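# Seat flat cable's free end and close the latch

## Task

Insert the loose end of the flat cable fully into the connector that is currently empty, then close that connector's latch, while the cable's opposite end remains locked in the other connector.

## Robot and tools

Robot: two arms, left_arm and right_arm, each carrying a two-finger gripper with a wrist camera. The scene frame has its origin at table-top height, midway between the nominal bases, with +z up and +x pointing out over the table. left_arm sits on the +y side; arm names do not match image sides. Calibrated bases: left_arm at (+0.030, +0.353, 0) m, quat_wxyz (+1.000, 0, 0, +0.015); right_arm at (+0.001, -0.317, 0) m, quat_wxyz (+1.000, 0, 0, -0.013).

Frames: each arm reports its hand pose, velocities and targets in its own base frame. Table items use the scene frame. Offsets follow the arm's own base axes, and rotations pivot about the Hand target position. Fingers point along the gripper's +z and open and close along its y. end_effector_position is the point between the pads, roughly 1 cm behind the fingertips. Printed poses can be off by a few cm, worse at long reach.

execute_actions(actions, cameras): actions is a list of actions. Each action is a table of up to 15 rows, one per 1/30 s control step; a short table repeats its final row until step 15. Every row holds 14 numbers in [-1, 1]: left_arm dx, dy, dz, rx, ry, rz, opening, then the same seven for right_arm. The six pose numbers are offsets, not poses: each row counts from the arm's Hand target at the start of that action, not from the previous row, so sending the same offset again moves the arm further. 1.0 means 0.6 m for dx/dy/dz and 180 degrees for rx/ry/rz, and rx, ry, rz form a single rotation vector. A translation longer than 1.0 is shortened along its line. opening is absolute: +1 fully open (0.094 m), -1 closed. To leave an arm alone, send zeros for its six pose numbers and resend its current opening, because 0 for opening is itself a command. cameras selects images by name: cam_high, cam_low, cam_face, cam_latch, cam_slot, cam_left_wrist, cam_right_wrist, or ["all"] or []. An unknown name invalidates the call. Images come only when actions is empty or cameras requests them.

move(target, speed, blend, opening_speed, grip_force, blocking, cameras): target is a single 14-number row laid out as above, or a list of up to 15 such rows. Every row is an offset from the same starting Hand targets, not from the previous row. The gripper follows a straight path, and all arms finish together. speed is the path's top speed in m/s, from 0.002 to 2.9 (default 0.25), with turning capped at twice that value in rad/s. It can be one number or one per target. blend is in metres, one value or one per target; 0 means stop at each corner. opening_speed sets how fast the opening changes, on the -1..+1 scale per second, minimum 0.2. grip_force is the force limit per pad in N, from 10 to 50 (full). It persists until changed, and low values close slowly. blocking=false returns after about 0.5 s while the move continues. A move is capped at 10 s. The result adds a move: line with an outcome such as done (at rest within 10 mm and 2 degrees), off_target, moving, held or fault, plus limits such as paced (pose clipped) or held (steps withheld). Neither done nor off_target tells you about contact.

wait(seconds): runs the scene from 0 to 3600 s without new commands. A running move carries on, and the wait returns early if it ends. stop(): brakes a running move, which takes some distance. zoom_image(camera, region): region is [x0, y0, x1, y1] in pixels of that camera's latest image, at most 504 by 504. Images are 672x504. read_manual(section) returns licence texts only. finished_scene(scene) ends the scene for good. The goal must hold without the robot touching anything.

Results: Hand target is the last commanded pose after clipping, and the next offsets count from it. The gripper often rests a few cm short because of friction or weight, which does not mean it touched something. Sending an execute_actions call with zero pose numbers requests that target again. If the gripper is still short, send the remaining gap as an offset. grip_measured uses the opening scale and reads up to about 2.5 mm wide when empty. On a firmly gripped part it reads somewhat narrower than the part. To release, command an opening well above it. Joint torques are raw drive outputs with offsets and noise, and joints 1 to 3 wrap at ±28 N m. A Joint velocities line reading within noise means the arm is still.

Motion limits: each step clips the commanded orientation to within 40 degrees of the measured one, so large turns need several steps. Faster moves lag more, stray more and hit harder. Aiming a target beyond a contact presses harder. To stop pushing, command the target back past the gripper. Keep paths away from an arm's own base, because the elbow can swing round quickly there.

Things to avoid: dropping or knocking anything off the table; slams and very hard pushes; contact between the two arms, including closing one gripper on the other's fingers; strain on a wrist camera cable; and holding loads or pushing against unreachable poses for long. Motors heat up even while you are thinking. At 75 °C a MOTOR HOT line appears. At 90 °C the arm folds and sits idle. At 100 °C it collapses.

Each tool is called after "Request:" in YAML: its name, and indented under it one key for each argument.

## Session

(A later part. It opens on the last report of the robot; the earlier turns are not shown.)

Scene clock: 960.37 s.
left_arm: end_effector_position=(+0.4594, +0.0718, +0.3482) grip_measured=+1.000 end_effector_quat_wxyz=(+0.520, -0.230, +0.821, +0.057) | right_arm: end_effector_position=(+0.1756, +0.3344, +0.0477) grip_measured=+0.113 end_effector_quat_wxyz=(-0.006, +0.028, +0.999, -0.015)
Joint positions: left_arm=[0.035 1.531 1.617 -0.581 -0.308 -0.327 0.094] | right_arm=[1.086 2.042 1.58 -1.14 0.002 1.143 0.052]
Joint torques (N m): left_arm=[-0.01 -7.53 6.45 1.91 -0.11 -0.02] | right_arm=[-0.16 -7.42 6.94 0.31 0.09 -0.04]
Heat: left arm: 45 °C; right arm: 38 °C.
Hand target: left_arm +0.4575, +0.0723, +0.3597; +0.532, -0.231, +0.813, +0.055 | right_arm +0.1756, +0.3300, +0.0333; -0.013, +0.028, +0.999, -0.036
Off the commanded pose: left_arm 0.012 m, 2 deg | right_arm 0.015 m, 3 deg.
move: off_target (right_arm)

Request:
move:
  target:
    - [0,0,0,0,0,0,1,0.0021,0.0041,0.0237,0.0115,-0.006,0,0.115]
  speed: 0.04

Request:
move:
  target:
    - [0,0,0,0,0,0,1,0.0034,0.0065,0.0364,0.0169,-0.0089,0,0.115]
  speed: 0.04
  cameras: ["cam_latch", "cam_slot"]

Request:
zoom_image:
  camera: "cam_latch"
  region: [360, 235, 410, 295]

Scene clock: 971.77 s.
left_arm: end_effector_position=(+0.4594, +0.0718, +0.3482) grip_measured=+1.000 end_effector_quat_wxyz=(+0.520, -0.230, +0.821, +0.057) | right_arm: end_effector_position=(+0.1756, +0.3344, +0.0477) grip_measured=+0.113 end_effector_quat_wxyz=(-0.006, +0.028, +0.999, -0.015)
Joint positions: left_arm=[0.035 1.531 1.617 -0.581 -0.308 -0.327 0.094] | right_arm=[1.086 2.042 1.58 -1.14 0.002 1.143 0.052]
Joint torques (N m): left_arm=[-0.02 -7.54 6.49 1.91 -0.11 -0.02] | right_arm=[-0.25 -10.92 6.83 0.31 0.04 -0.03]
Heat: left arm: 45 °C; right arm: 38 °C.
Hand target: left_arm +0.4575, +0.0723, +0.3597; +0.532, -0.231, +0.813, +0.055 | right_arm +0.1769, +0.3325, +0.0475; -0.004, +0.028, +0.999, -0.018
Off the commanded pose: left_arm 0.012 m, 2 deg | right_arm 0.002 m, 0 deg.
move: done

Scene clock: 972.87 s.
left_arm: end_effector_position=(+0.4594, +0.0718, +0.3482) grip_measured=+1.000 end_effector_quat_wxyz=(+0.520, -0.230, +0.821, +0.057) | right_arm: end_effector_position=(+0.1766, +0.3362, +0.0590) grip_measured=+0.113 end_effector_quat_wxyz=(+0.001, +0.028, +1.000, -0.001)
Joint positions: left_arm=[0.035 1.531 1.617 -0.581 -0.308 -0.327 0.094] | right_arm=[1.086 2.011 1.58 -1.14 0.002 1.143 0.052]
Joint torques (N m): left_arm=[0.01 -7.53 6.46 1.9 -0.11 -0.02] | right_arm=[-0.23 -13.09 7.28 0.33 0.05 -0.02]
Heat: left arm: 45 °C; right arm: 38 °C.
Hand target: left_arm +0.4575, +0.0723, +0.3597; +0.532, -0.231, +0.813, +0.055 | right_arm +0.1789, +0.3364, +0.0694; +0.009, +0.028, +1.000, +0.009
Off the commanded pose: left_arm 0.012 m, 2 deg | right_arm 0.011 m, 1 deg.
move: off_target (right_arm)

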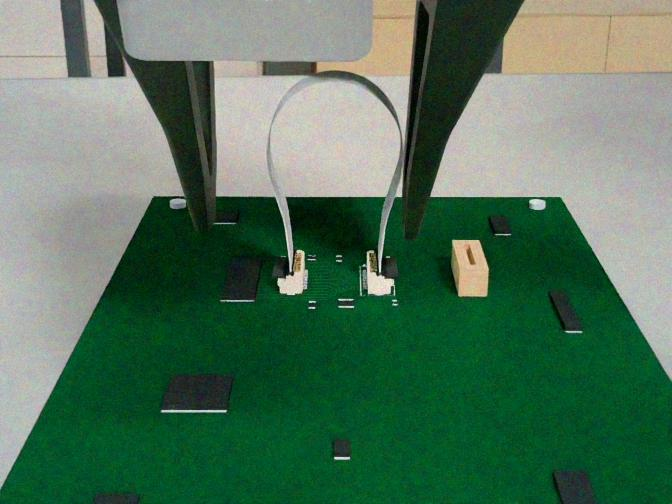

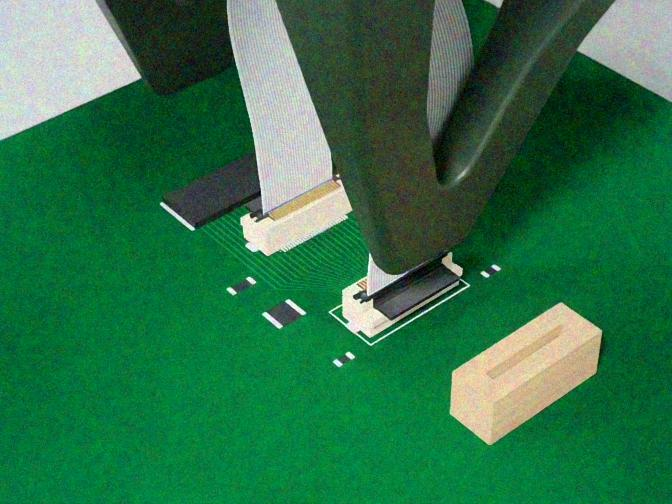

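Scaled by 8.400 from the camera's image (finer frame: 960x720).

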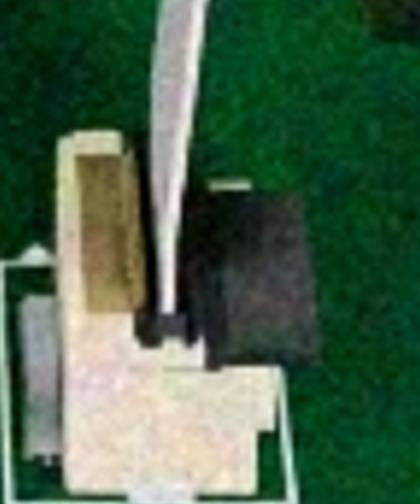

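Request:
move:
  target:
    - [0,0,0,0,0,0,1,0,0.002,0.06,0,0,0,0.115]
    - [0,0,0,0,0,0,1,0,0.004,0.18,0,0,0,0.8]
  speed: 0.08
  blend: 0.02
  cameras: ["cam_latch", "cam_slot", "cam_face"]

Request:
zoom_image:
  camera: "cam_slot"
  region: [335, 225, 475, 345]

Request:
zoom_image:
  camera: "cam_latch"
  region: [270, 235, 410, 305]

Request:
zoom_image:
  camera: "cam_slot"
  region: [345, 265, 405, 325]

Scene clock: 988.40 s.
left_arm: end_effector_position=(+0.4594, +0.0718, +0.3482) grip_measured=+1.000 end_effector_quat_wxyz=(+0.520, -0.230, +0.821, +0.057) | right_arm: end_effector_position=(+0.1774, +0.3377, +0.1775) grip_measured=+0.798 end_effector_quat_wxyz=(+0.010, +0.028, +0.999, +0.017)
Joint positions: left_arm=[0.035 1.531 1.617 -0.581 -0.308 -0.327 0.094] | right_arm=[1.086 1.996 2.032 -1.567 0.002 1.143 0.084]
Joint torques (N m): left_arm=[0.01 -7.53 6.45 1.9 -0.11 -0.01] | right_arm=[-0.01 -8.64 9.68 0.24 0.08 -0.03]
Heat: left arm: 45 °C; right arm: 38 °C.
Hand target: left_arm +0.4575, +0.0723, +0.3597; +0.532, -0.231, +0.813, +0.055 | right_arm +0.1790, +0.3388, +0.1773; +0.009, +0.028, +1.000, +0.009
Off the commanded pose: left_arm 0.012 m, 2 deg | right_arm 0.002 m, 1 deg.
joint sent to its limit (right arm) — joint 4 (wrist pitch), lower limit. The joint targets still meet the commanded pose.
move: done; blend cut to 0.0181 m at target 1
Images, in order (width x height): cam_face 672x504, cam_latch 672x504, cam_slot 672x504.

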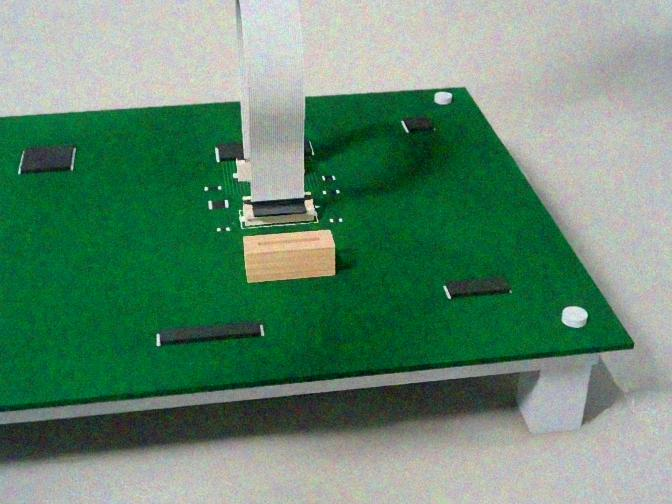

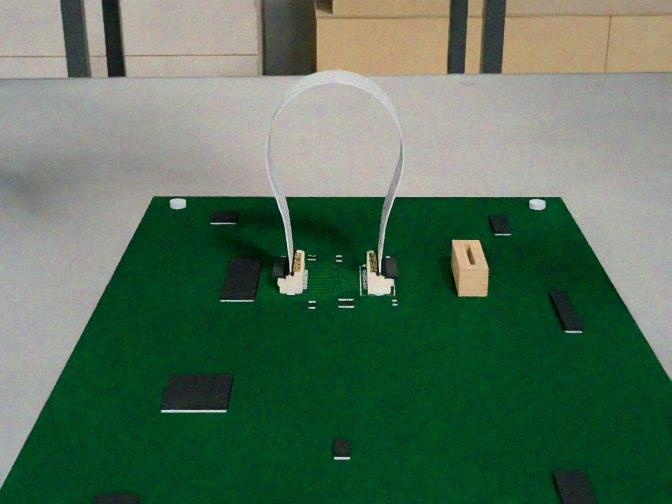

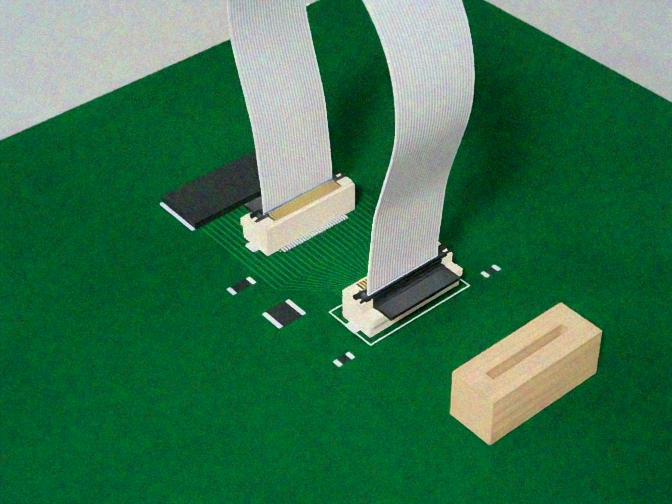

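Scaled by 3.600 from the camera's image (finer frame: 960x720).

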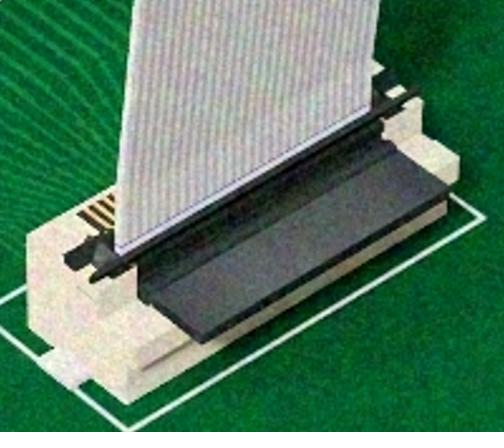

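Scaled by 3.600 from the camera's image (finer frame: 960x720).

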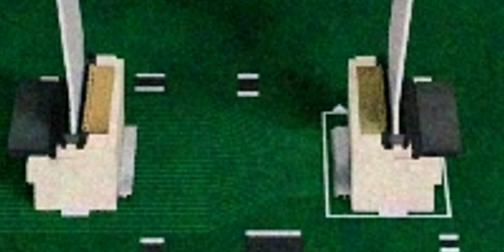

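Scaled by 8.400 from the camera's image (finer frame: 960x720).

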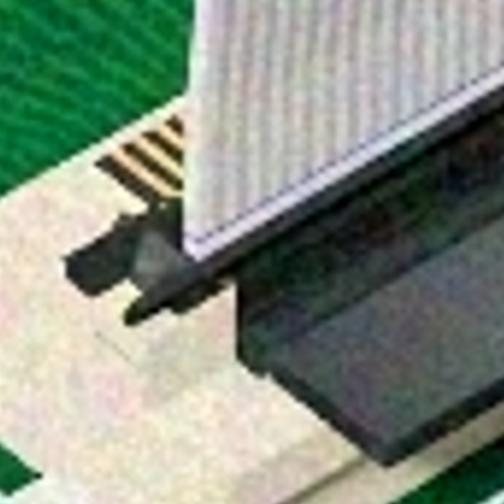

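Request:
zoom_image:
  camera: "cam_slot"
  region: [240, 175, 300, 235]

Request:
zoom_image:
  camera: "cam_slot"
  region: [358, 270, 388, 300]

Request:
zoom_image:
  camera: "cam_slot"
  region: [410, 235, 470, 295]

Scaled by 8.400 from the camera's image (finer frame: 960x720).

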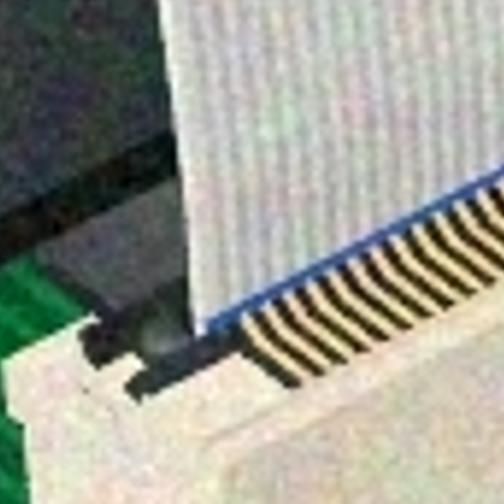

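Scaled by 16.800 from the camera's image (finer frame: 960x720).

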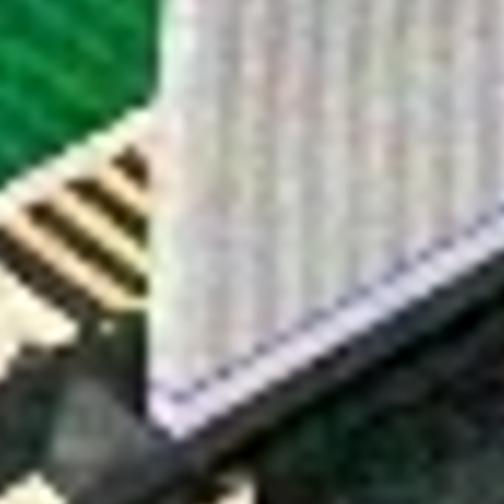

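Scaled by 8.400 from the camera's image (finer frame: 960x720).

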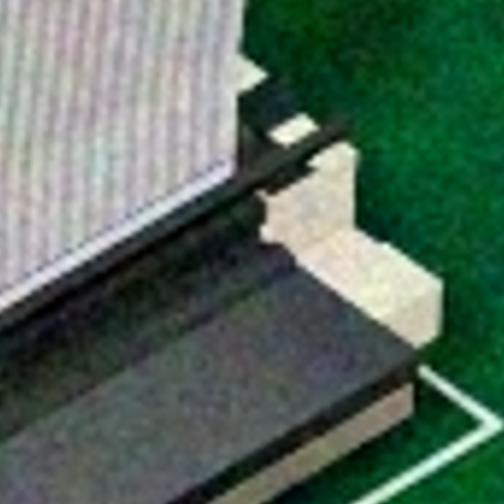

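Request:
finished_scene:
  scene: 2

The scene is finished: the task was done.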